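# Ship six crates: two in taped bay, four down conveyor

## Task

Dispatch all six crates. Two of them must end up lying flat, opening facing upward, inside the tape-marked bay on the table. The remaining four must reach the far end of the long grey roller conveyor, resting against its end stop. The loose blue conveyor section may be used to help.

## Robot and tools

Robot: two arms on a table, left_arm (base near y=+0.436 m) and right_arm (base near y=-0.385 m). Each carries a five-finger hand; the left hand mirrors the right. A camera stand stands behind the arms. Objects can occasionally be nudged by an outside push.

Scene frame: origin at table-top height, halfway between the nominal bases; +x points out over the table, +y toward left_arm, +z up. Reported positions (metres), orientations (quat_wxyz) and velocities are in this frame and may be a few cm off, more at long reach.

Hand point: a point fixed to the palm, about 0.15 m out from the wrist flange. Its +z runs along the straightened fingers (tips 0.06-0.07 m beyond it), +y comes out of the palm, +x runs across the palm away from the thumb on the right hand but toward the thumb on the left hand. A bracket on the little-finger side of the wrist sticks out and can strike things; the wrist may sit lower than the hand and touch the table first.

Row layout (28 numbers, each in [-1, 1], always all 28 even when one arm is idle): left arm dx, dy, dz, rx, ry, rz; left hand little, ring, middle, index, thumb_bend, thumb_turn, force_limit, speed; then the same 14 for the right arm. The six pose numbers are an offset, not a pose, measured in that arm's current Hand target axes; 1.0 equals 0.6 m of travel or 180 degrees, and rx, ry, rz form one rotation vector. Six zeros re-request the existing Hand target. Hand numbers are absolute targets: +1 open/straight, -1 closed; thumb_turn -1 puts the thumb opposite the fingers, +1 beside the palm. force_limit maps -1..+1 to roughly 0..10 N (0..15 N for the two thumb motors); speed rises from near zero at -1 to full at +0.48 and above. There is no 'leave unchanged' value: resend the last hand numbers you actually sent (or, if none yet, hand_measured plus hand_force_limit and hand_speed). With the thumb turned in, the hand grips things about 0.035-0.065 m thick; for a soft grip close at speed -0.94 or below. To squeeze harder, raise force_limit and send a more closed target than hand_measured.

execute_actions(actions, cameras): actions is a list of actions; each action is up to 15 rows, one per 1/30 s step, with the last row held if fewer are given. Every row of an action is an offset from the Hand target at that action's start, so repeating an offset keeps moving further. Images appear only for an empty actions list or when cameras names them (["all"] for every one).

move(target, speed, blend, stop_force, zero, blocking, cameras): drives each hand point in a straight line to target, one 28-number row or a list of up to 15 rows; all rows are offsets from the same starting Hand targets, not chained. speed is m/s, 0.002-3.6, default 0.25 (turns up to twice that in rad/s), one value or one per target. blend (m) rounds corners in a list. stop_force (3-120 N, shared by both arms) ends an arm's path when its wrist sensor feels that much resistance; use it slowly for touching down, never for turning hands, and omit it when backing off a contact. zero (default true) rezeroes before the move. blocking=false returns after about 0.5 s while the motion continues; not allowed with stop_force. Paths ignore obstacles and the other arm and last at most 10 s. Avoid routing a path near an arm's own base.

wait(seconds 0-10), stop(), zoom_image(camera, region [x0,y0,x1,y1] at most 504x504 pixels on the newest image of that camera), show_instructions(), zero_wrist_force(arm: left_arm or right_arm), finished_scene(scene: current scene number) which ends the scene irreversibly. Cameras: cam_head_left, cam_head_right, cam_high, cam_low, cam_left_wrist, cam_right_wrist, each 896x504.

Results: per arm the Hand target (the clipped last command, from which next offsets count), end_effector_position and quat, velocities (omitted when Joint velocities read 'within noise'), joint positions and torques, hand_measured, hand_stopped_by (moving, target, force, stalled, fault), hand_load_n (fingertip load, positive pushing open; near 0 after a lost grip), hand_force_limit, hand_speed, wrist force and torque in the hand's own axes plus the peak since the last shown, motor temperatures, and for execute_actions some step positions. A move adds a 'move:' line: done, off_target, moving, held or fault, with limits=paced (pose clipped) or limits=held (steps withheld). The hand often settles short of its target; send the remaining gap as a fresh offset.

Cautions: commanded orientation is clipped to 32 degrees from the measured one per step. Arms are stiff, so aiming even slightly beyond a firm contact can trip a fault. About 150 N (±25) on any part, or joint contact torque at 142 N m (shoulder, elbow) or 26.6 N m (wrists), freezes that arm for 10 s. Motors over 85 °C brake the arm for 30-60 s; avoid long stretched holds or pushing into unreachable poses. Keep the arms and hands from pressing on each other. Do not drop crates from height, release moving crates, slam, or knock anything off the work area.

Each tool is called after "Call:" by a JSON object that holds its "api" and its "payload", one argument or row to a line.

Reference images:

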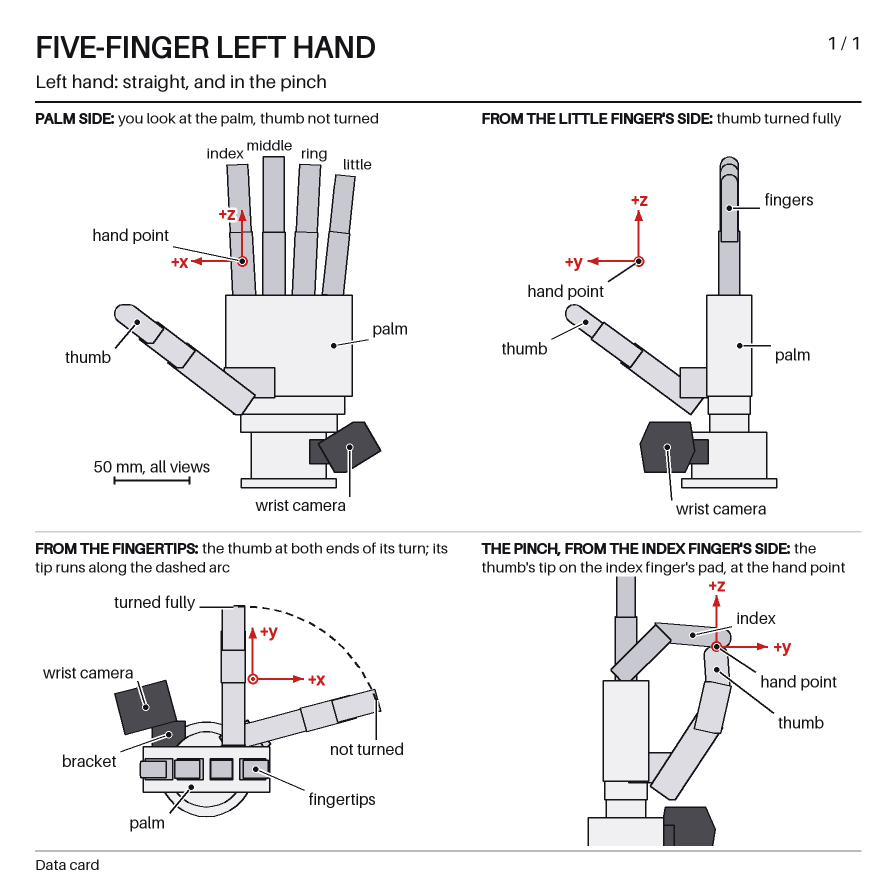

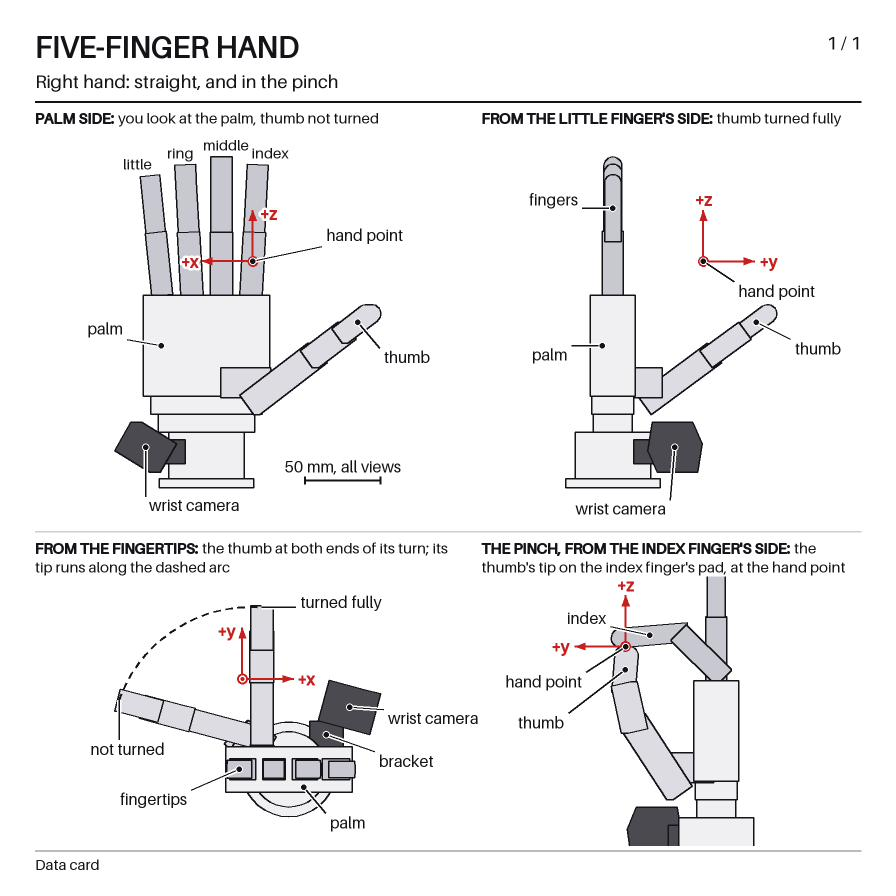

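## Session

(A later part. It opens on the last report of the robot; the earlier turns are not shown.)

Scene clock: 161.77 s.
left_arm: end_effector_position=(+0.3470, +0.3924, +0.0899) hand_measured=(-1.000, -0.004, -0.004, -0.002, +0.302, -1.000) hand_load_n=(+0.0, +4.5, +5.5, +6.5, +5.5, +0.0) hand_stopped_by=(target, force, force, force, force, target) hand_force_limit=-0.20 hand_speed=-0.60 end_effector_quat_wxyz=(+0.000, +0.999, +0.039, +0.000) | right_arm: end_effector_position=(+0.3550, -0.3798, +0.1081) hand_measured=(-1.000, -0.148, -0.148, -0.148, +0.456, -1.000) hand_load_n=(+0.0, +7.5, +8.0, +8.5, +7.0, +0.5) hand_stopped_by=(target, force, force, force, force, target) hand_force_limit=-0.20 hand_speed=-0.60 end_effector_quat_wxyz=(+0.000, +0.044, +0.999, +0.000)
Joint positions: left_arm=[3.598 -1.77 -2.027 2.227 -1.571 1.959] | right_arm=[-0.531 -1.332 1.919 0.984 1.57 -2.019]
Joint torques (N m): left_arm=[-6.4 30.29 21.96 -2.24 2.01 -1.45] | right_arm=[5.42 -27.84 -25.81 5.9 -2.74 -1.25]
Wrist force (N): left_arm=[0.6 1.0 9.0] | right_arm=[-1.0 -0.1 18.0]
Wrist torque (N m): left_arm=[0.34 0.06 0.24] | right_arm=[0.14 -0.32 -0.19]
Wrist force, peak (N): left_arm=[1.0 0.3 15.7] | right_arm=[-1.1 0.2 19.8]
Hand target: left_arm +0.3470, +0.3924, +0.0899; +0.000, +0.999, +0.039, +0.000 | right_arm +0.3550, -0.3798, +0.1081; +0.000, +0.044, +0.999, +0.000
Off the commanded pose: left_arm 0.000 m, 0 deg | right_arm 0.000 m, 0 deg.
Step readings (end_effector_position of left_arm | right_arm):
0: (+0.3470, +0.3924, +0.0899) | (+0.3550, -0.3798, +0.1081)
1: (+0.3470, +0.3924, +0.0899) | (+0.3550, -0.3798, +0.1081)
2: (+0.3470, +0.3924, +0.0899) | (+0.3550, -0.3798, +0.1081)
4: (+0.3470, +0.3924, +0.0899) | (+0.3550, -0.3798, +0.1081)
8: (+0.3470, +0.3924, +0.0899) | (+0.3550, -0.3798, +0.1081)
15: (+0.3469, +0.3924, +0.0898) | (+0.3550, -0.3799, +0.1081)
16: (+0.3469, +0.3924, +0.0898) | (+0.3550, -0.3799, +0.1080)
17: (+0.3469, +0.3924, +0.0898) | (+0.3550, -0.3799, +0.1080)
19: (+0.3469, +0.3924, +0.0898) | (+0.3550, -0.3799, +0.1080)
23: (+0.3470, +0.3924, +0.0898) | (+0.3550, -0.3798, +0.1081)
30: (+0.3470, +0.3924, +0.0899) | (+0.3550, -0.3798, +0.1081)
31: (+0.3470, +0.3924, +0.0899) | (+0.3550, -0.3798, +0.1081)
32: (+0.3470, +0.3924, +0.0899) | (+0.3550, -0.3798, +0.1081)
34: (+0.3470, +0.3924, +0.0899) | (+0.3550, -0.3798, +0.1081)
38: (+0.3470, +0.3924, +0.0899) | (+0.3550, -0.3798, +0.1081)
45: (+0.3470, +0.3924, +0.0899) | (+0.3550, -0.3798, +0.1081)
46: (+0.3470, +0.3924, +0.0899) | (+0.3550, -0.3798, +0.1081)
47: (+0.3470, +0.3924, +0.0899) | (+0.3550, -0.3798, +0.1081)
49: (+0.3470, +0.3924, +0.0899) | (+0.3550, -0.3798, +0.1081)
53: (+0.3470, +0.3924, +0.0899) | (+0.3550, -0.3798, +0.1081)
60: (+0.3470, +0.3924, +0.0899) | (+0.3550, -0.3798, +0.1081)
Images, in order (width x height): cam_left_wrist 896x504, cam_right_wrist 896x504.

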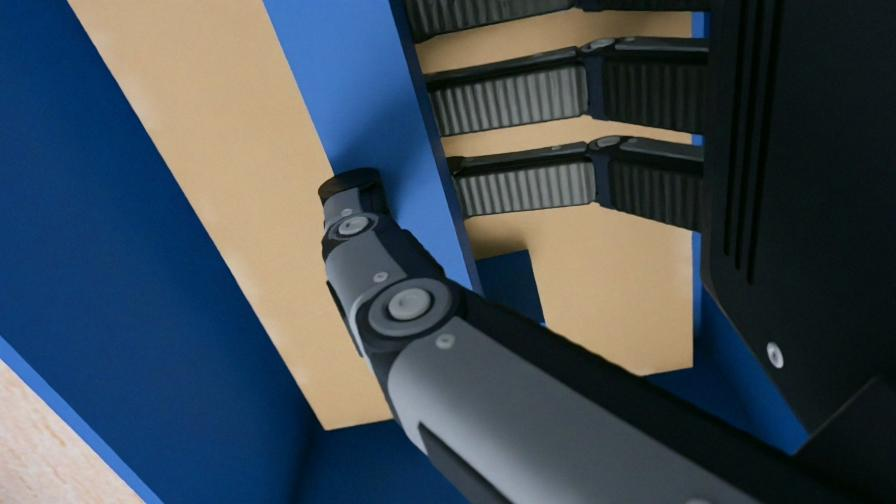

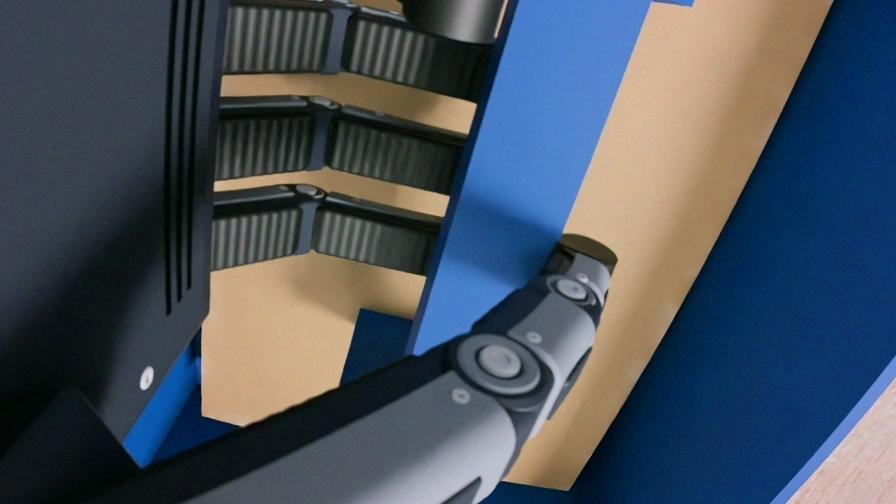

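Call:
{"api": "move", "payload": {
  "target": [0,0,-0.0667,0,0,0,-1,-0.6,-0.6,-0.6,-0.5,-1,-0.2,-0.6,0,0,-0.0667,0,0,0,-1,-0.6,-0.6,-0.6,-0.5,-1,-0.2,-0.6],
  "speed": 0.1,
  "cameras": ["cam_high","cam_left_wrist","cam_right_wrist"]
}}

Scene clock: 163.37 s.
left_arm: end_effector_position=(+0.3470, +0.3923, +0.1298) hand_measured=(-1.000, -0.002, -0.004, -0.002, +0.302, -1.000) hand_load_n=(+0.0, +2.5, +7.5, +11.5, +0.0, +0.0) hand_stopped_by=(target, force, force, force, force, target) hand_force_limit=-0.20 hand_speed=-0.60 end_effector_quat_wxyz=(+0.000, +0.999, +0.039, +0.000) | right_arm: end_effector_position=(+0.3550, -0.3798, +0.1480) hand_measured=(-1.000, -0.150, -0.148, -0.148, +0.456, -1.000) hand_load_n=(+0.0, +5.0, +7.5, +11.0, +6.5, +1.5) hand_stopped_by=(target, force, force, force, force, target) hand_force_limit=-0.20 hand_speed=-0.60 end_effector_quat_wxyz=(+0.000, +0.044, +0.999, +0.000)
Joint positions: left_arm=[3.598 -1.711 -1.975 2.116 -1.571 1.959] | right_arm=[-0.531 -1.382 1.864 1.089 1.57 -2.019]
Joint torques (N m): left_arm=[7.43 32.72 33.24 -6.36 2.42 2.23] | right_arm=[-7.81 -38.87 -27.68 6.48 0.73 -1.6]
Wrist force (N): left_arm=[0.5 0.8 18.5] | right_arm=[-1.1 -0.2 19.0]
Wrist torque (N m): left_arm=[0.32 -0.01 0.20] | right_arm=[0.21 -0.16 -0.18]
Wrist force, peak (N): left_arm=[0.4 1.7 18.8] | right_arm=[-1.7 -0.1 20.4]
Hand target: left_arm +0.3470, +0.3924, +0.1299; +0.000, +0.999, +0.039, +0.000 | right_arm +0.3550, -0.3798, +0.1481; +0.000, +0.044, +0.999, +0.000
Off the commanded pose: left_arm 0.000 m, 0 deg | right_arm 0.000 m, 0 deg.
move: done
Images, in order (width x height): cam_high 896x504, cam_left_wrist 896x504, cam_right_wrist 896x504.

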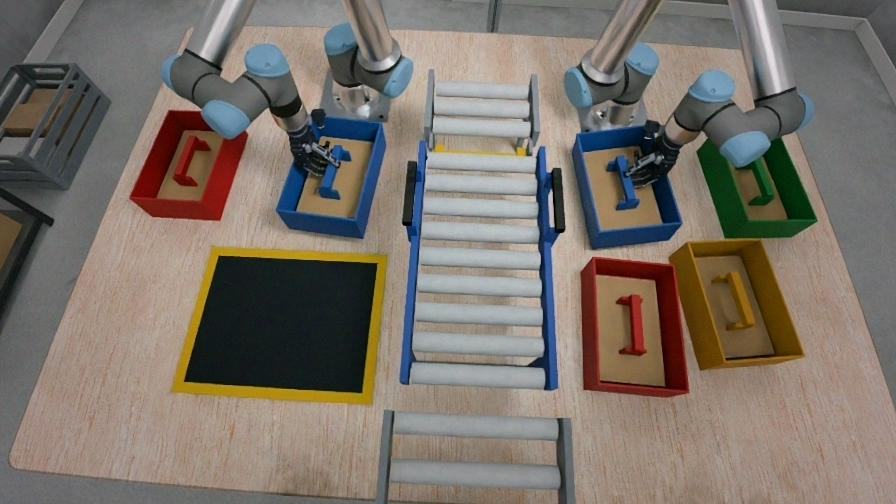

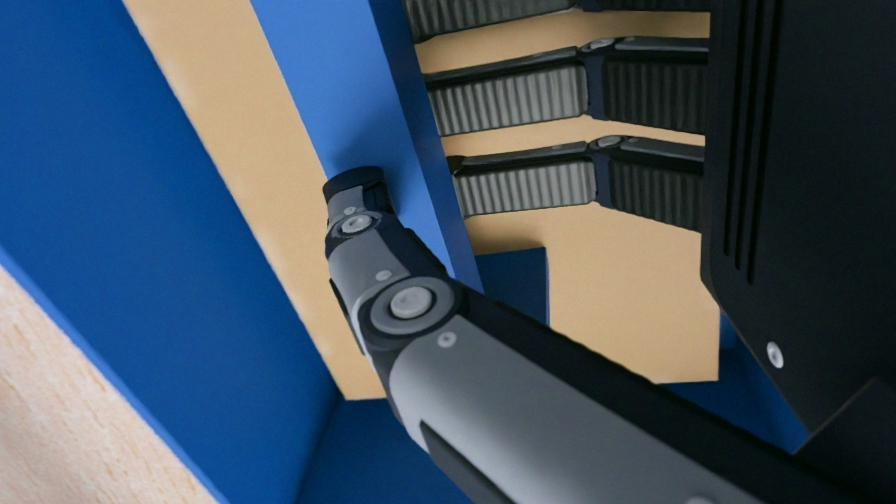

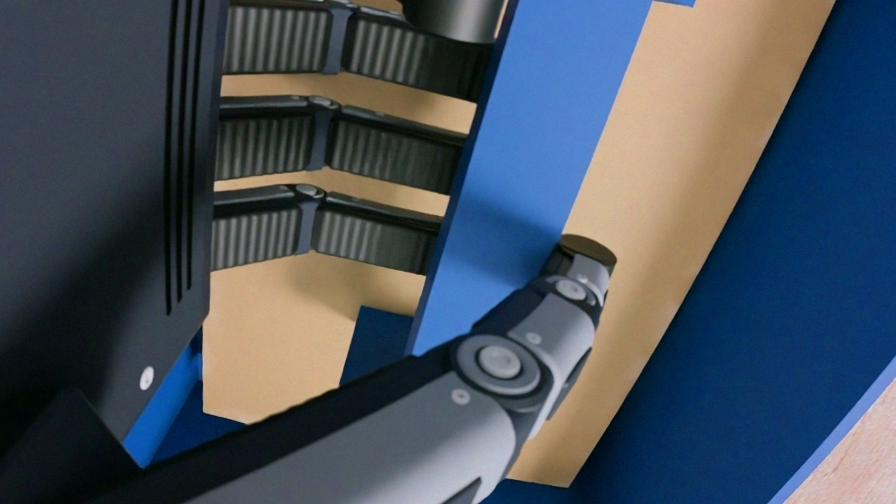

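Call:
{"api": "move", "payload": {
  "target": [
    [0.1197,0.0302,-0.5502,0,0,0,-1,-0.6,-0.6,-0.6,-0.5,-1,-0.2,-0.6,-0.1077,0.0125,-0.1032,0,0,-0.005,-1,-0.6,-0.6,-0.6,-0.5,-1,-0.2,-0.6],
    [-0.0805,0.4492,-0.5502,-0.0306,-0.0008,0.0167,-1,-0.6,-0.6,-0.6,-0.5,-1,-0.2,-0.6,-0.3228,0.0397,-0.1032,0,0,-0.016,-1,-0.6,-0.6,-0.6,-0.5,-1,-0.2,-0.6],
    [-0.1915,0.6275,-0.4502,-0.0612,-0.0016,0.0333,-1,-0.6,-0.6,-0.6,-0.5,-1,-0.2,-0.6,-0.5379,0.0668,-0.1032,0,0,-0.0278,-1,-0.6,-0.6,-0.6,-0.5,-1,-0.2,-0.6]
  ],
  "speed": 0.2,
  "blend": 0.04,
  "cameras": ["cam_high","cam_low"]
}}

Call:
{"api": "zoom_image", "payload": {
  "camera": "cam_high",
  "region": [400, 20, 580, 200]
}}

Call:
{"api": "zoom_image", "payload": {
  "camera": "cam_high",
  "region": [170, 190, 420, 430]
}}

Scene clock: 171.77 s.
left_arm: end_effector_position=(+0.2616, +0.0079, +0.3996) hand_measured=(-1.000, -0.004, -0.002, -0.002, +0.302, -1.000) hand_load_n=(+0.0, +4.0, +11.5, +9.0, +0.0, +0.0) hand_stopped_by=(target, force, force, force, force, target) hand_force_limit=-0.20 hand_speed=-0.60 end_effector_quat_wxyz=(+0.096, +0.995, -0.014, +0.001) | right_arm: end_effector_position=(+0.6789, -0.3680, +0.2096) hand_measured=(-1.000, -0.150, -0.148, -0.148, +0.456, -1.000) hand_load_n=(+0.0, +4.5, +7.5, +11.0, +6.5, +1.5) hand_stopped_by=(target, force, force, force, force, target) hand_force_limit=-0.20 hand_speed=-0.60 end_effector_quat_wxyz=(+0.011, +0.003, +1.000, +0.001)
Joint positions: left_arm=[2.549 -1.792 -1.177 1.505 -1.411 1.007] | right_arm=[-0.259 -0.391 0.035 1.906 1.563 -1.829]
Joint torques (N m): left_arm=[-10.17 27.39 33.33 -1.02 2.64 -1.29] | right_arm=[-10.64 -54.8 -30.68 6 -3.69 1.1]
Wrist force (N): left_arm=[0.4 -2.9 17.9] | right_arm=[-0.9 -0.1 18.9]
Wrist torque (N m): left_arm=[0.54 0.12 0.28] | right_arm=[0.22 -0.09 -0.14]
Wrist force, peak (N): left_arm=[0.0 0.7 21.3] | right_arm=[-1.9 0.1 19.8]
Hand target: left_arm +0.2616, +0.0079, +0.3997; +0.096, +0.995, -0.014, +0.001 | right_arm +0.6800, -0.3681, +0.2100; +0.000, +0.000, +1.000, +0.000
Off the commanded pose: left_arm 0.000 m, 0 deg | right_arm 0.001 m, 1 deg.
elbow stopped short (right arm): the move would have taken joint 3 (elbow) straighter than the controller allows.
move: done
Images, in order (width x height): cam_high 896x504, cam_low 896x504.

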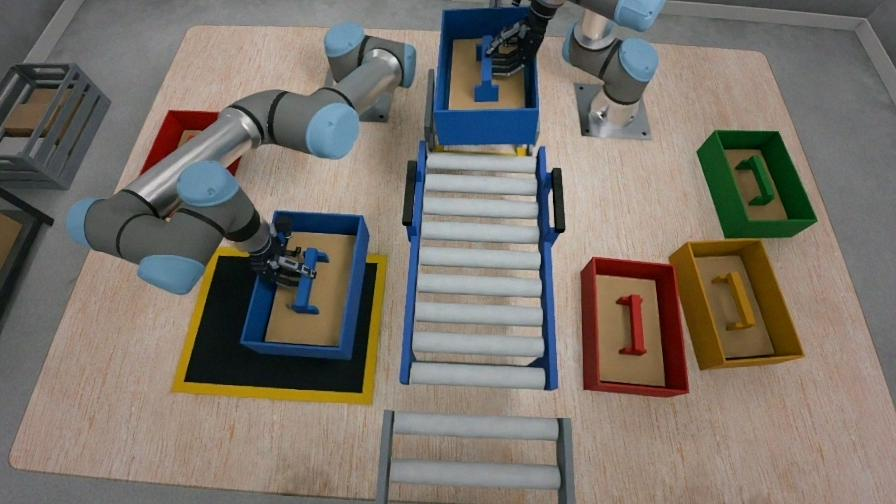

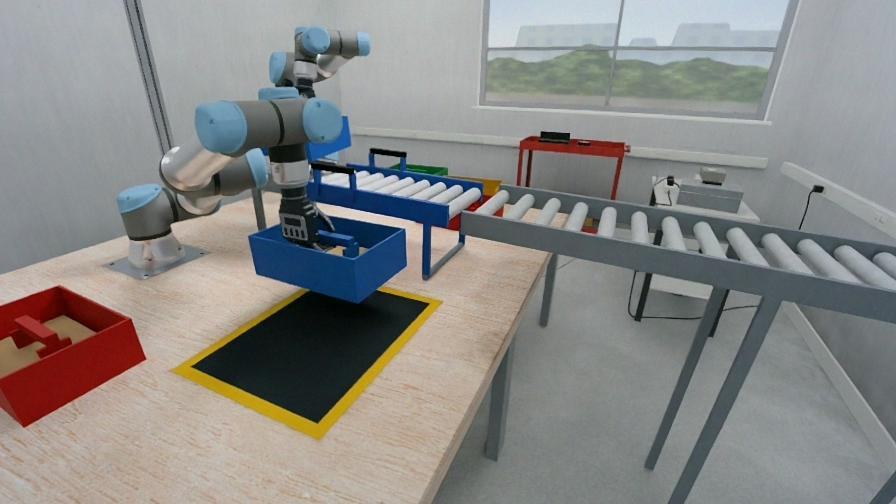

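Scaled by 2.800 from the camera's 896x504 image, which has a finer 1280x720 frame.

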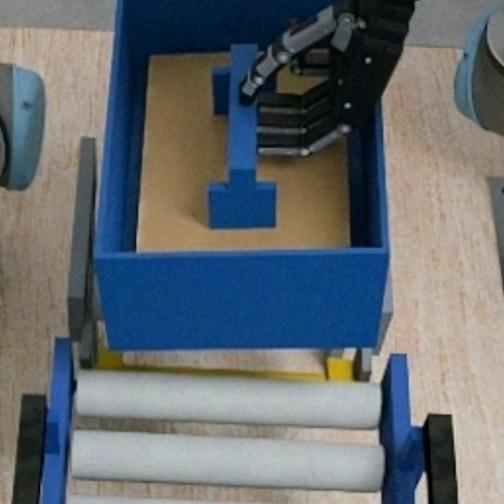

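Scaled by 2.016 from the camera's 896x504 image, which has a finer 1280x720 frame.

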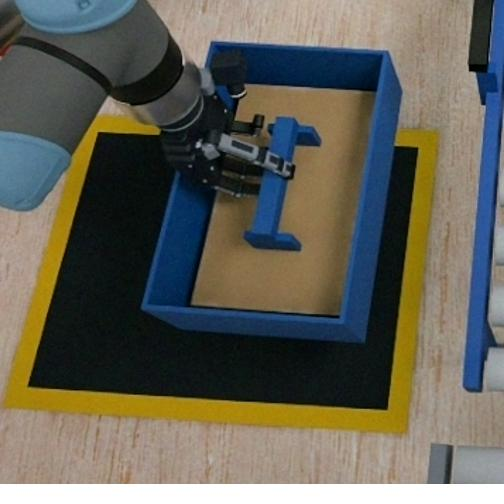

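Call:
{"api": "move", "payload": {
  "target": [-0.0008,-0.0278,-0.0054,-0.0001,-0.0038,0.0196,-1,-0.6,-0.6,-0.6,-0.5,-1,-0.2,-0.6,-0.025,0.0075,0.1,0,0,-0.0089,-1,-0.6,-0.6,-0.6,-0.5,-1,-0.2,-0.6],
  "speed": 0.1,
  "cameras": ["cam_high"]
}}

Call:
{"api": "zoom_image", "payload": {
  "camera": "cam_high",
  "region": [400, 20, 580, 200]
}}

Call:
{"api": "zoom_image", "payload": {
  "camera": "cam_high",
  "region": [170, 190, 420, 430]
}}

Scene clock: 177.97 s.
left_arm: end_effector_position=(+0.2615, +0.0248, +0.3997) hand_measured=(-1.000, -0.004, -0.002, -0.002, +0.302, -1.000) hand_load_n=(+0.0, +3.0, +11.0, +10.0, +0.0, +0.0) hand_stopped_by=(target, force, force, force, force, target) hand_force_limit=-0.20 hand_speed=-0.60 end_effector_quat_wxyz=(+0.096, +0.994, -0.045, -0.002) | right_arm: end_effector_position=(+0.6942, -0.3635, +0.1499) hand_measured=(-1.000, -0.150, -0.148, -0.148, +0.456, -1.000) hand_load_n=(+0.0, +4.5, +8.0, +11.5, +6.5, +1.5) hand_stopped_by=(target, force, force, force, force, target) hand_force_limit=-0.20 hand_speed=-0.60 end_effector_quat_wxyz=(+0.004, -0.013, +1.000, +0.000)
Joint positions: left_arm=[2.601 -1.765 -1.216 1.497 -1.4 1.122] | right_arm=[-0.246 -0.312 0.035 1.841 1.568 -1.847]
Joint torques (N m): left_arm=[6.55 39.32 14.33 -4.66 4.63 2.25] | right_arm=[12.62 -56.05 -30.56 2.38 0.73 -1.68]
Wrist force (N): left_arm=[0.8 -3.0 17.7] | right_arm=[-1.2 -0.2 18.7]
Wrist torque (N m): left_arm=[0.49 0.03 0.15] | right_arm=[0.23 -0.12 -0.04]
Wrist force, peak (N): left_arm=[0.4 -2.7 18.2] | right_arm=[-1.4 -0.4 20.7]
Hand target: left_arm +0.2616, +0.0249, +0.3997; +0.096, +0.994, -0.045, -0.002 | right_arm +0.6950, -0.3636, +0.1500; +0.000, -0.014, +1.000, +0.000
Off the commanded pose: left_arm 0.000 m, 0 deg | right_arm 0.001 m, 0 deg.
elbow stopped short (right arm): the move would have taken joint 3 (elbow) straighter than the controller allows.
move: done
Images, in order (width x height): cam_high 896x504.

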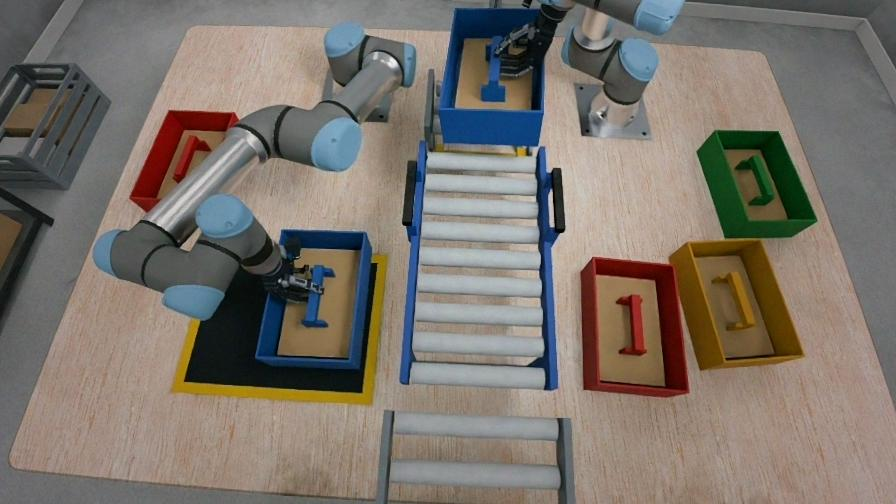

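Scaled by 2.800 from the camera's 896x504 image, which has a finer 1280x720 frame.

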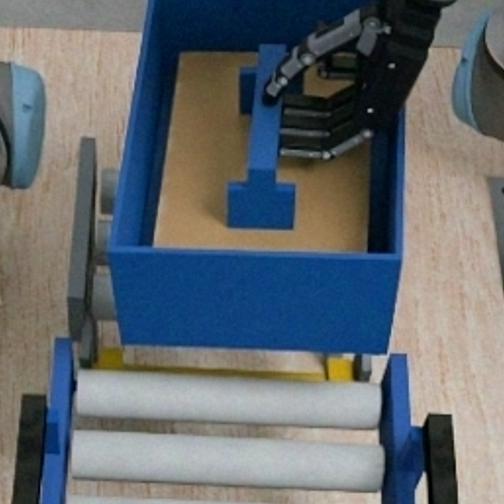

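Scaled by 2.016 from the camera's 896x504 image, which has a finer 1280x720 frame.

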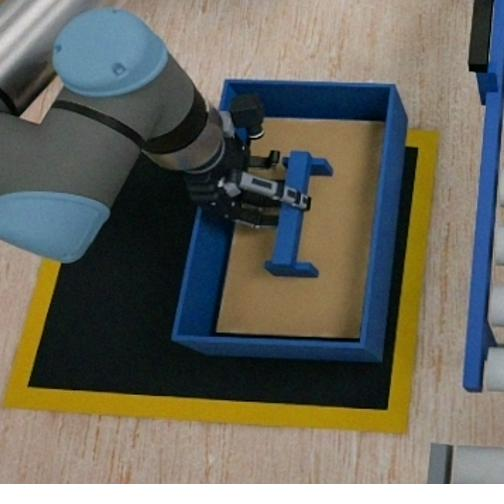

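Call:
{"api": "move", "payload": {
  "target": [
    [-0.0003,-0.0033,-0.0006,0,-0.0021,0.0109,-1,-0.6,-0.6,-0.6,-0.5,-1,-0.2,-0.6,-0.0083,-0.0067,0.02,0,0,0.0083,-1,-0.6,-0.6,-0.6,-0.5,-1,-0.2,-0.6],
    [-0.0009,-0.0278,0.1252,0,-0.0021,0.0109,-1,-0.6,-0.6,-0.6,-0.5,-1,-0.2,-0.6,-0.0083,-0.0067,0.078,0,0,0.0083,-1,-0.6,-0.6,-0.6,-0.5,-1,-0.2,-0.6]
  ],
  "speed": 0.06,
  "stop_force": 14,
  "cameras": ["cam_high","cam_low"]
}}

Call:
{"api": "zoom_image", "payload": {
  "camera": "cam_high",
  "region": [400, 20, 580, 200]
}}

Call:
{"api": "zoom_image", "payload": {
  "camera": "cam_high",
  "region": [170, 190, 420, 430]
}}

Scene clock: 184.47 s.
left_arm: end_effector_position=(+0.2615, +0.0270, +0.3339) hand_measured=(-1.000, -0.004, -0.004, -0.002, +0.302, -1.000) hand_load_n=(+0.0, +0.0, +1.5, +6.5, +0.0, +0.0) hand_stopped_by=(target, force, force, force, force, target) hand_force_limit=-0.20 hand_speed=-0.60 end_effector_quat_wxyz=(+0.095, +0.994, -0.062, -0.003) | right_arm: end_effector_position=(+0.7003, -0.3674, +0.1079) hand_measured=(-1.000, -0.150, -0.150, -0.150, +0.456, -1.000) hand_load_n=(+0.5, +6.0, +4.5, +4.0, +5.0, +0.5) hand_stopped_by=(target, force, force, force, force, target) hand_force_limit=-0.20 hand_speed=-0.60 end_effector_quat_wxyz=(-0.002, -0.002, +1.000, +0.000)
Joint positions: left_arm=[2.612 -1.754 -1.399 1.661 -1.397 1.169] | right_arm=[-0.247 -0.336 0.194 1.716 1.572 -1.826]
Joint torques (N m): left_arm=[-5.01 20.21 34.45 -4.13 -1.48 -0.13] | right_arm=[-4.98 -52.78 -29.15 5.66 0.91 -1.52]
Wrist force (N): left_arm=[-0.4 1.1 6.1] | right_arm=[-1.3 1.2 13.0]
Wrist torque (N m): left_arm=[0.40 -0.14 0.07] | right_arm=[0.22 -0.22 -0.14]
Wrist force, peak (N): left_arm=[0.6 -3.0 18.1] | right_arm=[-1.5 0.2 19.6]
Hand target: left_arm +0.2615, +0.0270, +0.3339; +0.095, +0.994, -0.062, -0.003 (not the last commanded pose) | right_arm +0.7003, -0.3673, +0.1079; -0.002, -0.002, +1.000, +0.000 (not the last commanded pose)
Off the commanded pose: left_arm 0.011 m, 0 deg | right_arm 0.005 m, 0 deg.
elbow stopped short (right arm): the move would have taken joint 3 (elbow) straighter than the controller allows.
move: contact (left_arm, right_arm); path passed 1 of 2 targets
Images, in order (width x height): cam_high 896x504, cam_low 896x504.

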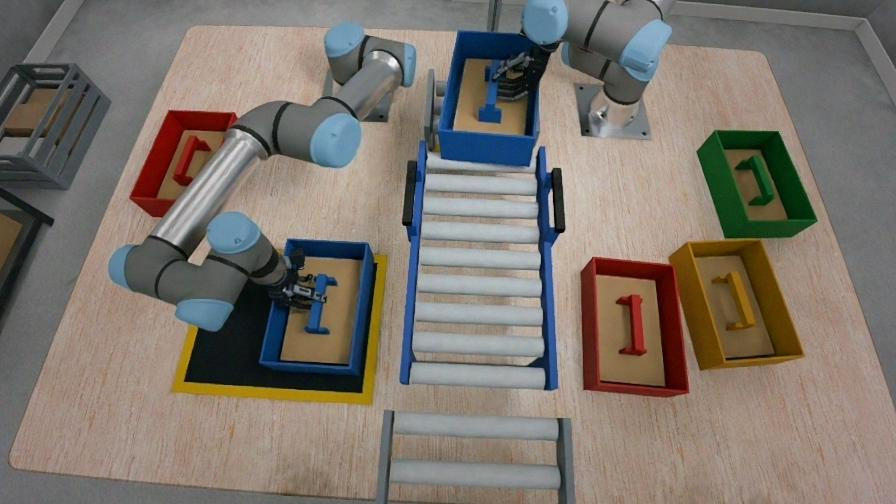

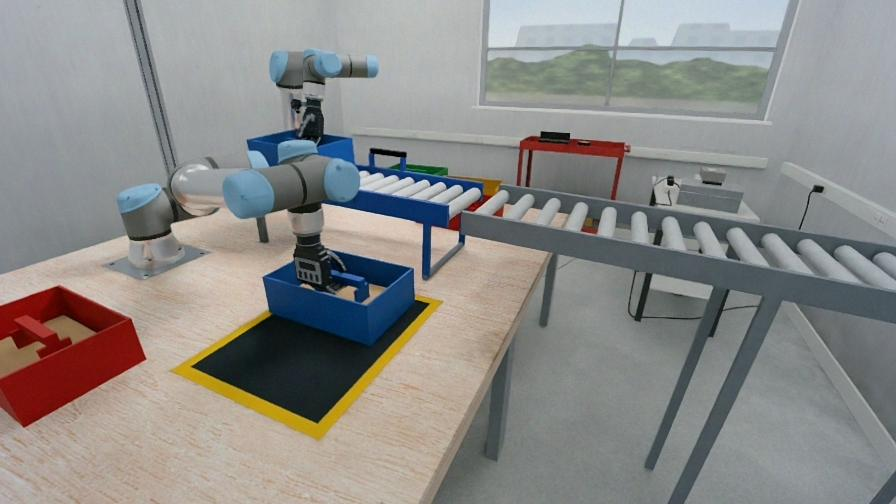

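Scaled by 2.800 from the camera's 896x504 image, which has a finer 1280x720 frame.

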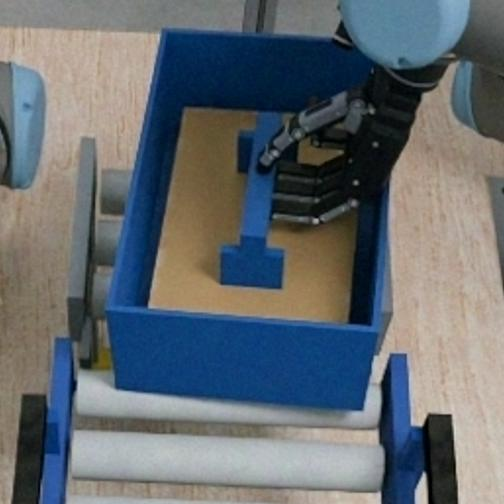

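Scaled by 2.016 from the camera's 896x504 image, which has a finer 1280x720 frame.

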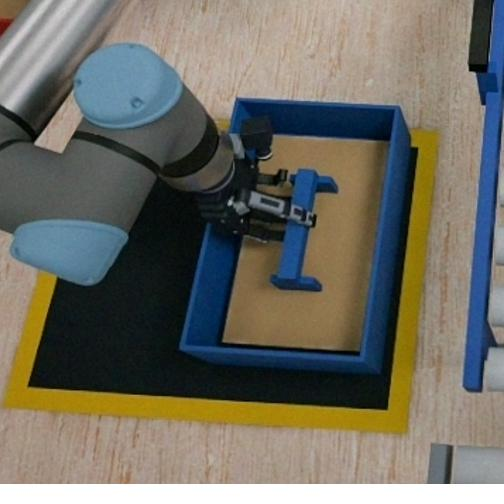

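Call:
{"api": "move", "payload": {
  "target": [0,-0.0032,0.0163,0,0,0,-1,-0.6,-0.6,-0.6,-0.5,-1,-0.2,-0.6,0,0,0.003,0,0,0,-1,-0.6,-0.6,-0.6,-0.5,-1,-0.2,-0.6],
  "speed": 0.03,
  "stop_force": 14,
  "zero": false,
  "cameras": []
}}

Scene clock: 187.20 s.
left_arm: end_effector_position=(+0.2615, +0.0270, +0.3337) hand_measured=(-1.000, -0.004, -0.004, -0.002, +0.302, -1.000) hand_load_n=(+0.0, +0.5, +0.5, +5.0, +0.0, +0.0) hand_stopped_by=(target, force, force, force, force, target) hand_force_limit=-0.20 hand_speed=-0.60 end_effector_quat_wxyz=(+0.095, +0.994, -0.062, -0.003) | right_arm: end_effector_position=(+0.7003, -0.3674, +0.1076) hand_measured=(-1.000, -0.150, -0.150, -0.150, +0.456, -1.000) hand_load_n=(+0.0, +4.5, +1.5, +2.0, +5.5, +0.5) hand_stopped_by=(target, force, force, force, force, target) hand_force_limit=-0.20 hand_speed=-0.60 end_effector_quat_wxyz=(-0.002, -0.002, +1.000, +0.000)
Joint positions: left_arm=[2.612 -1.754 -1.4 1.662 -1.397 1.169] | right_arm=[-0.247 -0.336 0.195 1.716 1.572 -1.826]
Joint torques (N m): left_arm=[-9.86 26.11 34.58 -3.85 -1.58 -0.94] | right_arm=[3.74 -47.7 -27.05 4.89 -1.77 -1.38]
Wrist force (N): left_arm=[-0.4 1.1 4.0] | right_arm=[-1.4 1.3 4.6]
Wrist torque (N m): left_arm=[0.43 -0.15 0.07] | right_arm=[0.22 -0.06 -0.14]
Wrist force, peak (N): left_arm=[-0.3 1.1 6.2] | right_arm=[-1.2 1.1 13.6]
Hand target: left_arm +0.2615, +0.0270, +0.3337; +0.095, +0.994, -0.062, -0.003 (not the last commanded pose) | right_arm +0.7003, -0.3674, +0.1075; -0.002, -0.002, +1.000, +0.000 (not the last commanded pose)
Off the commanded pose: left_arm 0.010 m, 0 deg | right_arm 0.001 m, 0 deg.
move: contact (left_arm, right_arm)
No camera images: "cameras" was empty.

Call:
{"api": "execute_actions", "payload": {
  "actions": [
    [[0,0,0,0,0,0,-1,-0.6,-0.6,-0.6,1,-1,-0.2,-0.3,0,0,0,0,0,0,-1,-0.6,-0.6,-0.6,1,-1,-0.2,-0.3]],
    [[0,0,0,0,0,0,-1,-0.6,-0.6,-0.6,1,-1,-0.2,-0.3,0,0,0,0,0,0,-1,-0.6,-0.6,-0.6,1,-1,-0.2,-0.3]],
    [[0,0,0,0,0,0,-1,0.25,0.25,0.25,1,-1,-0.2,-0.4,0,0,0,0,0,0,-1,0.25,0.25,0.25,1,-1,-0.2,-0.4]],
    [[0,0,0,0,0,0,-1,0.25,0.25,0.25,1,-1,-0.2,-0.4,0,0,0,0,0,0,-1,0.25,0.25,0.25,1,-1,-0.2,-0.4]]
  ],
  "cameras": ["cam_high","cam_left_wrist"]
}}

Scene clock: 190.63 s.
left_arm: end_effector_position=(+0.2615, +0.0270, +0.3337) hand_measured=(-1.000, +0.250, +0.250, +0.250, +1.000, -1.000) hand_load_n=(+0.0, +0.0, +0.0, +0.0, +0.0, +0.0) hand_stopped_by=(target, target, target, target, target, target) hand_force_limit=-0.20 hand_speed=-0.40 end_effector_quat_wxyz=(+0.095, +0.994, -0.062, -0.003) | right_arm: end_effector_position=(+0.7003, -0.3673, +0.1076) hand_measured=(-1.000, +0.250, +0.248, +0.250, +1.000, -1.000) hand_load_n=(+0.0, +0.0, -6.5, +0.0, +0.0, +0.0) hand_stopped_by=(target, target, target, target, target, target) hand_force_limit=-0.20 hand_speed=-0.40 end_effector_quat_wxyz=(-0.002, -0.002, +1.000, +0.000)
Joint positions: left_arm=[2.612 -1.754 -1.4 1.662 -1.397 1.169] | right_arm=[-0.247 -0.336 0.195 1.716 1.572 -1.826]
Joint torques (N m): left_arm=[-8.89 29.75 21.38 -4.04 -0.99 -0.82] | right_arm=[3.48 -55.01 -17.82 0.64 2.57 -0.48]
Wrist force (N): left_arm=[0.8 1.6 -0.2] | right_arm=[-1.0 2.7 -5.0]
Wrist torque (N m): left_arm=[0.45 -0.15 0.07] | right_arm=[0.10 0.21 -0.04]
Wrist force, peak (N): left_arm=[-0.3 1.1 4.4] | right_arm=[-1.9 -2.1 6.0]
Hand target: left_arm +0.2615, +0.0270, +0.3337; +0.095, +0.994, -0.062, -0.003 | right_arm +0.7003, -0.3674, +0.1075; -0.002, -0.002, +1.000, +0.000
Off the commanded pose: left_arm 0.000 m, 0 deg | right_arm 0.000 m, 0 deg.
Step readings (end_effector_position of left_arm | right_arm):
0: (+0.2615, +0.0270, +0.3337) | (+0.7003, -0.3674, +0.1075)
1: (+0.2615, +0.0270, +0.3337) | (+0.7003, -0.3674, +0.1075)
2: (+0.2615, +0.0270, +0.3337) | (+0.7003, -0.3674, +0.1075)
4: (+0.2615, +0.0270, +0.3337) | (+0.7003, -0.3674, +0.1075)
8: (+0.2615, +0.0270, +0.3337) | (+0.7003, -0.3674, +0.1075)
15: (+0.2615, +0.0270, +0.3337) | (+0.7003, -0.3674, +0.1075)
16: (+0.2615, +0.0270, +0.3337) | (+0.7003, -0.3674, +0.1075)
17: (+0.2615, +0.0270, +0.3337) | (+0.7003, -0.3674, +0.1075)
19: (+0.2615, +0.0270, +0.3337) | (+0.7003, -0.3674, +0.1075)
23: (+0.2615, +0.0270, +0.3337) | (+0.7003, -0.3674, +0.1075)
30: (+0.2615, +0.0270, +0.3337) | (+0.7003, -0.3674, +0.1075)
31: (+0.2615, +0.0270, +0.3337) | (+0.7003, -0.3674, +0.1075)
32: (+0.2615, +0.0270, +0.3337) | (+0.7003, -0.3674, +0.1075)
34: (+0.2615, +0.0270, +0.3337) | (+0.7003, -0.3674, +0.1076)
38: (+0.2615, +0.0270, +0.3337) | (+0.7003, -0.3674, +0.1076)
45: (+0.2615, +0.0270, +0.3337) | (+0.7003, -0.3673, +0.1076)
46: (+0.2615, +0.0270, +0.3337) | (+0.7003, -0.3673, +0.1076)
47: (+0.2615, +0.0270, +0.3337) | (+0.7003, -0.3673, +0.1076)
49: (+0.2615, +0.0270, +0.3337) | (+0.7003, -0.3673, +0.1076)
53: (+0.2615, +0.0270, +0.3337) | (+0.7003, -0.3673, +0.1076)
60: (+0.2615, +0.0270, +0.3337) | (+0.7003, -0.3673, +0.1076)
Images, in order (width x height): cam_high 896x504, cam_left_wrist 896x504.

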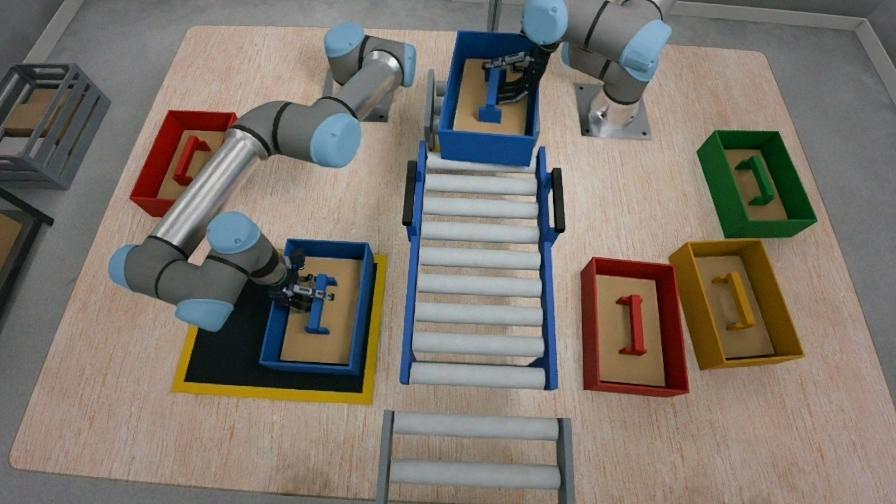

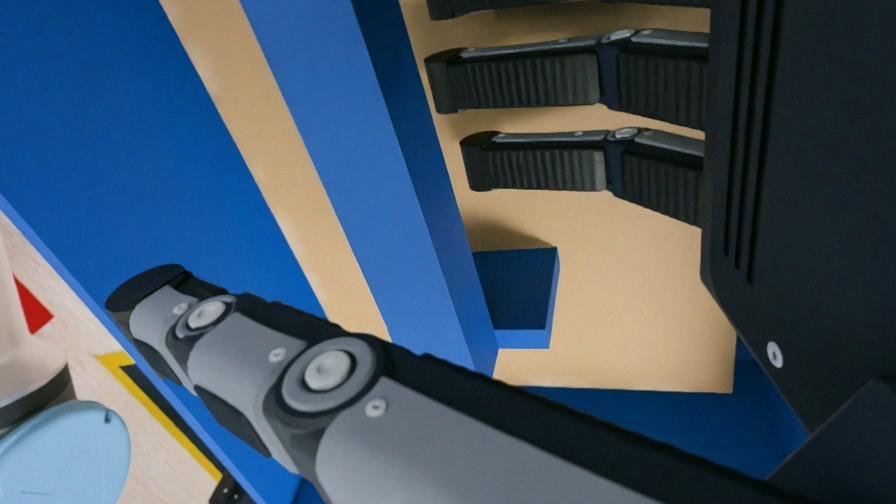

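Call:
{"api": "move", "payload": {
  "target": [
    [0,-0.012,-0.01,0,0,0,-1,0.25,0.25,0.25,1,-1,-0.2,-0.4,0,-0.0333,-0.015,0,0,0,-1,0.25,0.25,0.25,1,-1,-0.2,-0.4],
    [0,-0.012,-0.229,0,0,0,-1,0.25,0.25,0.25,1,-1,-0.2,-0.4,0,-0.0333,-0.22,0,0,0,-1,0.25,0.25,0.25,1,-1,-0.2,-0.4]
  ],
  "speed": 0.12,
  "blend": 0.003,
  "cameras": ["cam_high"]
}}

Scene clock: 193.57 s.
left_arm: end_effector_position=(+0.2650, +0.0599, +0.4672) hand_measured=(-1.000, +0.250, +0.250, +0.250, +1.000, -1.000) hand_load_n=(+0.0, +0.0, +0.0, +0.0, -0.5, +0.0) hand_stopped_by=(target, target, target, target, target, target) hand_force_limit=-0.20 hand_speed=-0.40 end_effector_quat_wxyz=(+0.095, +0.994, -0.062, -0.003) | right_arm: end_effector_position=(+0.6994, -0.3872, +0.2388) hand_measured=(-1.000, +0.250, +0.248, +0.250, +1.000, -1.000) hand_load_n=(+0.0, +0.0, +0.0, +0.0, +0.0, +0.0) hand_stopped_by=(target, target, target, target, target, target) hand_force_limit=-0.20 hand_speed=-0.40 end_effector_quat_wxyz=(+0.078, +0.020, +0.997, +0.004)
Joint positions: left_arm=[2.699 -1.748 -1.065 1.305 -1.391 1.257] | right_arm=[-0.293 -0.436 0.035 1.824 1.52 -1.825]
Joint torques (N m): left_arm=[8 17.11 28.5 -4.32 -1.97 2.2] | right_arm=[-12.59 -63.3 -21.41 0.17 -2.34 1]
Wrist force (N): left_arm=[0.5 1.3 -0.2] | right_arm=[-1.1 -0.4 -0.7]
Wrist torque (N m): left_arm=[0.41 -0.11 0.05] | right_arm=[0.07 0.08 -0.20]
Wrist force, peak (N): left_arm=[1.4 7.9 1.2] | right_arm=[-1.0 2.6 -5.1]
Hand target: left_arm +0.2650, +0.0599, +0.4672; +0.095, +0.994, -0.062, -0.003 | right_arm +0.7010, -0.3874, +0.2395; -0.002, -0.002, +1.000, +0.000
Off the commanded pose: left_arm 0.000 m, 0 deg | right_arm 0.002 m, 10 deg.
elbow stopped short (right arm): the move would have taken joint 3 (elbow) straighter than the controller allows.
move: off_target (right_arm)
Images, in order (width x height): cam_high 896x504.

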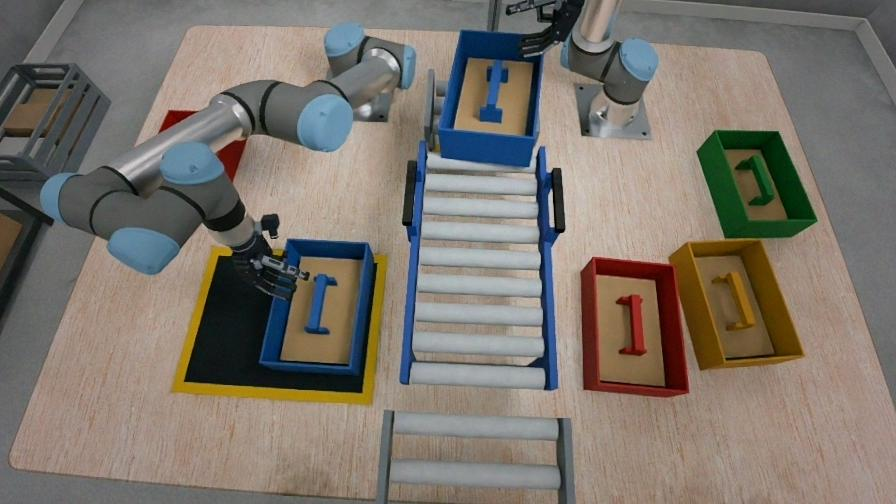

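Call:
{"api": "zoom_image", "payload": {
  "camera": "cam_high",
  "region": [400, 20, 580, 200]
}}

Call:
{"api": "execute_actions", "payload": {
  "actions": [],
  "cameras": ["cam_head_left","cam_head_right"]
}}

Scaled by 2.800 from the camera's 896x504 image, which has a finer 1280x720 frame.

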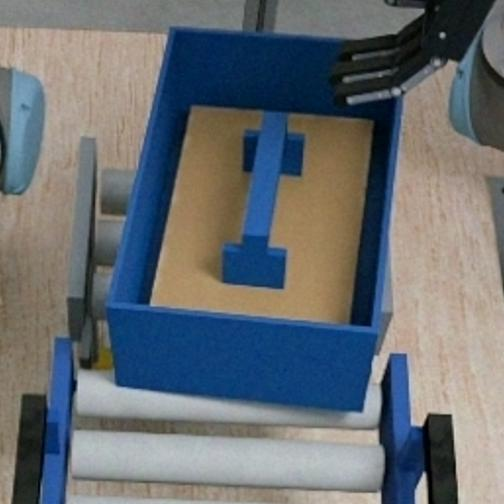

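Scene clock: 194.87 s.
left_arm: end_effector_position=(+0.2650, +0.0599, +0.4672) hand_measured=(-1.000, +0.250, +0.250, +0.250, +1.000, -1.000) hand_load_n=(+0.0, +0.0, +0.5, +0.0, +0.0, +0.0) hand_stopped_by=(target, target, target, target, target, target) hand_force_limit=-0.20 hand_speed=-0.40 end_effector_quat_wxyz=(+0.095, +0.994, -0.062, -0.003) | right_arm: end_effector_position=(+0.6995, -0.3872, +0.2389) hand_measured=(-1.000, +0.250, +0.248, +0.250, +1.000, -1.000) hand_load_n=(+0.0, +0.0, +0.0, +0.5, +0.0, +0.0) hand_stopped_by=(target, target, target, target, target, target) hand_force_limit=-0.20 hand_speed=-0.40 end_effector_quat_wxyz=(+0.078, +0.020, +0.997, +0.004)
Joint positions: left_arm=[2.699 -1.748 -1.064 1.305 -1.391 1.257] | right_arm=[-0.293 -0.436 0.035 1.824 1.52 -1.825]
Joint velocities: within noise
Joint torques (N m): left_arm=[7.54 17.33 30.92 -3.99 -1.81 2.31] | right_arm=[-12.94 -63.12 -17.13 0.14 -2.34 1.07]
Motor temperatures (°C): left_arm=[39 40 34 35 46 43] | right_arm=[31 34 34 38 48 41]
Wrist force (N): left_arm=[0.5 1.5 -0.3] | right_arm=[-0.8 -0.5 -0.6]
Wrist torque (N m): left_arm=[0.44 -0.11 0.05] | right_arm=[0.06 0.03 -0.18]
Wrist force, peak (N): left_arm=[0.5 1.7 -0.4] | right_arm=[-1.5 -0.5 -1.0]
Hand target: left_arm +0.2650, +0.0599, +0.4672; +0.095, +0.994, -0.062, -0.003 | right_arm +0.7010, -0.3874, +0.2395; -0.002, -0.002, +1.000, +0.000
Off the commanded pose: left_arm 0.000 m, 0 deg | right_arm 0.002 m, 10 deg.
Images, in order (width x height): cam_head_left 896x504, cam_head_right 896x504.

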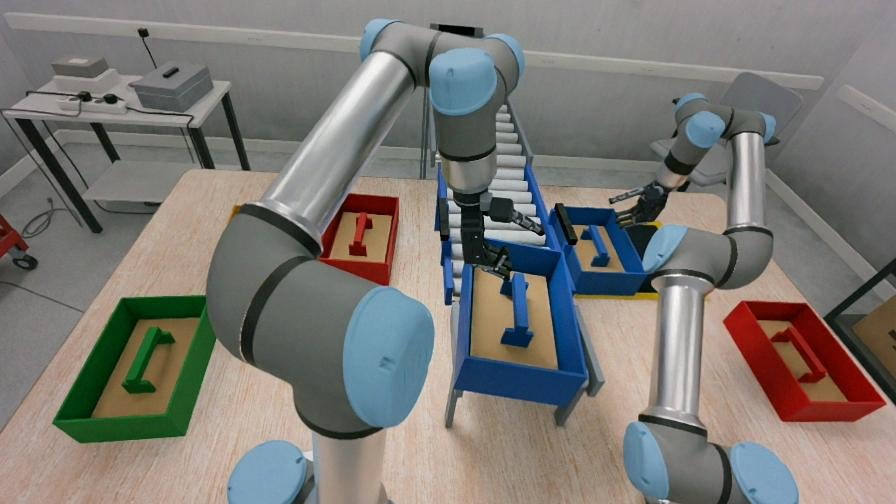

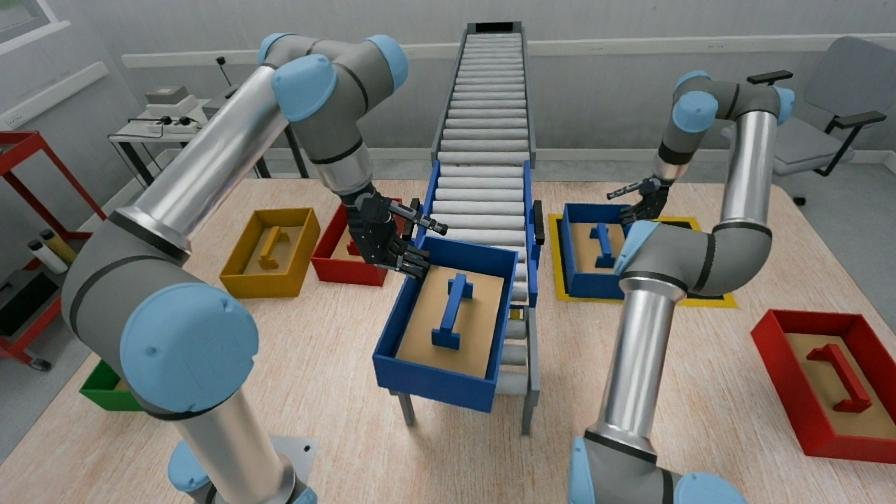

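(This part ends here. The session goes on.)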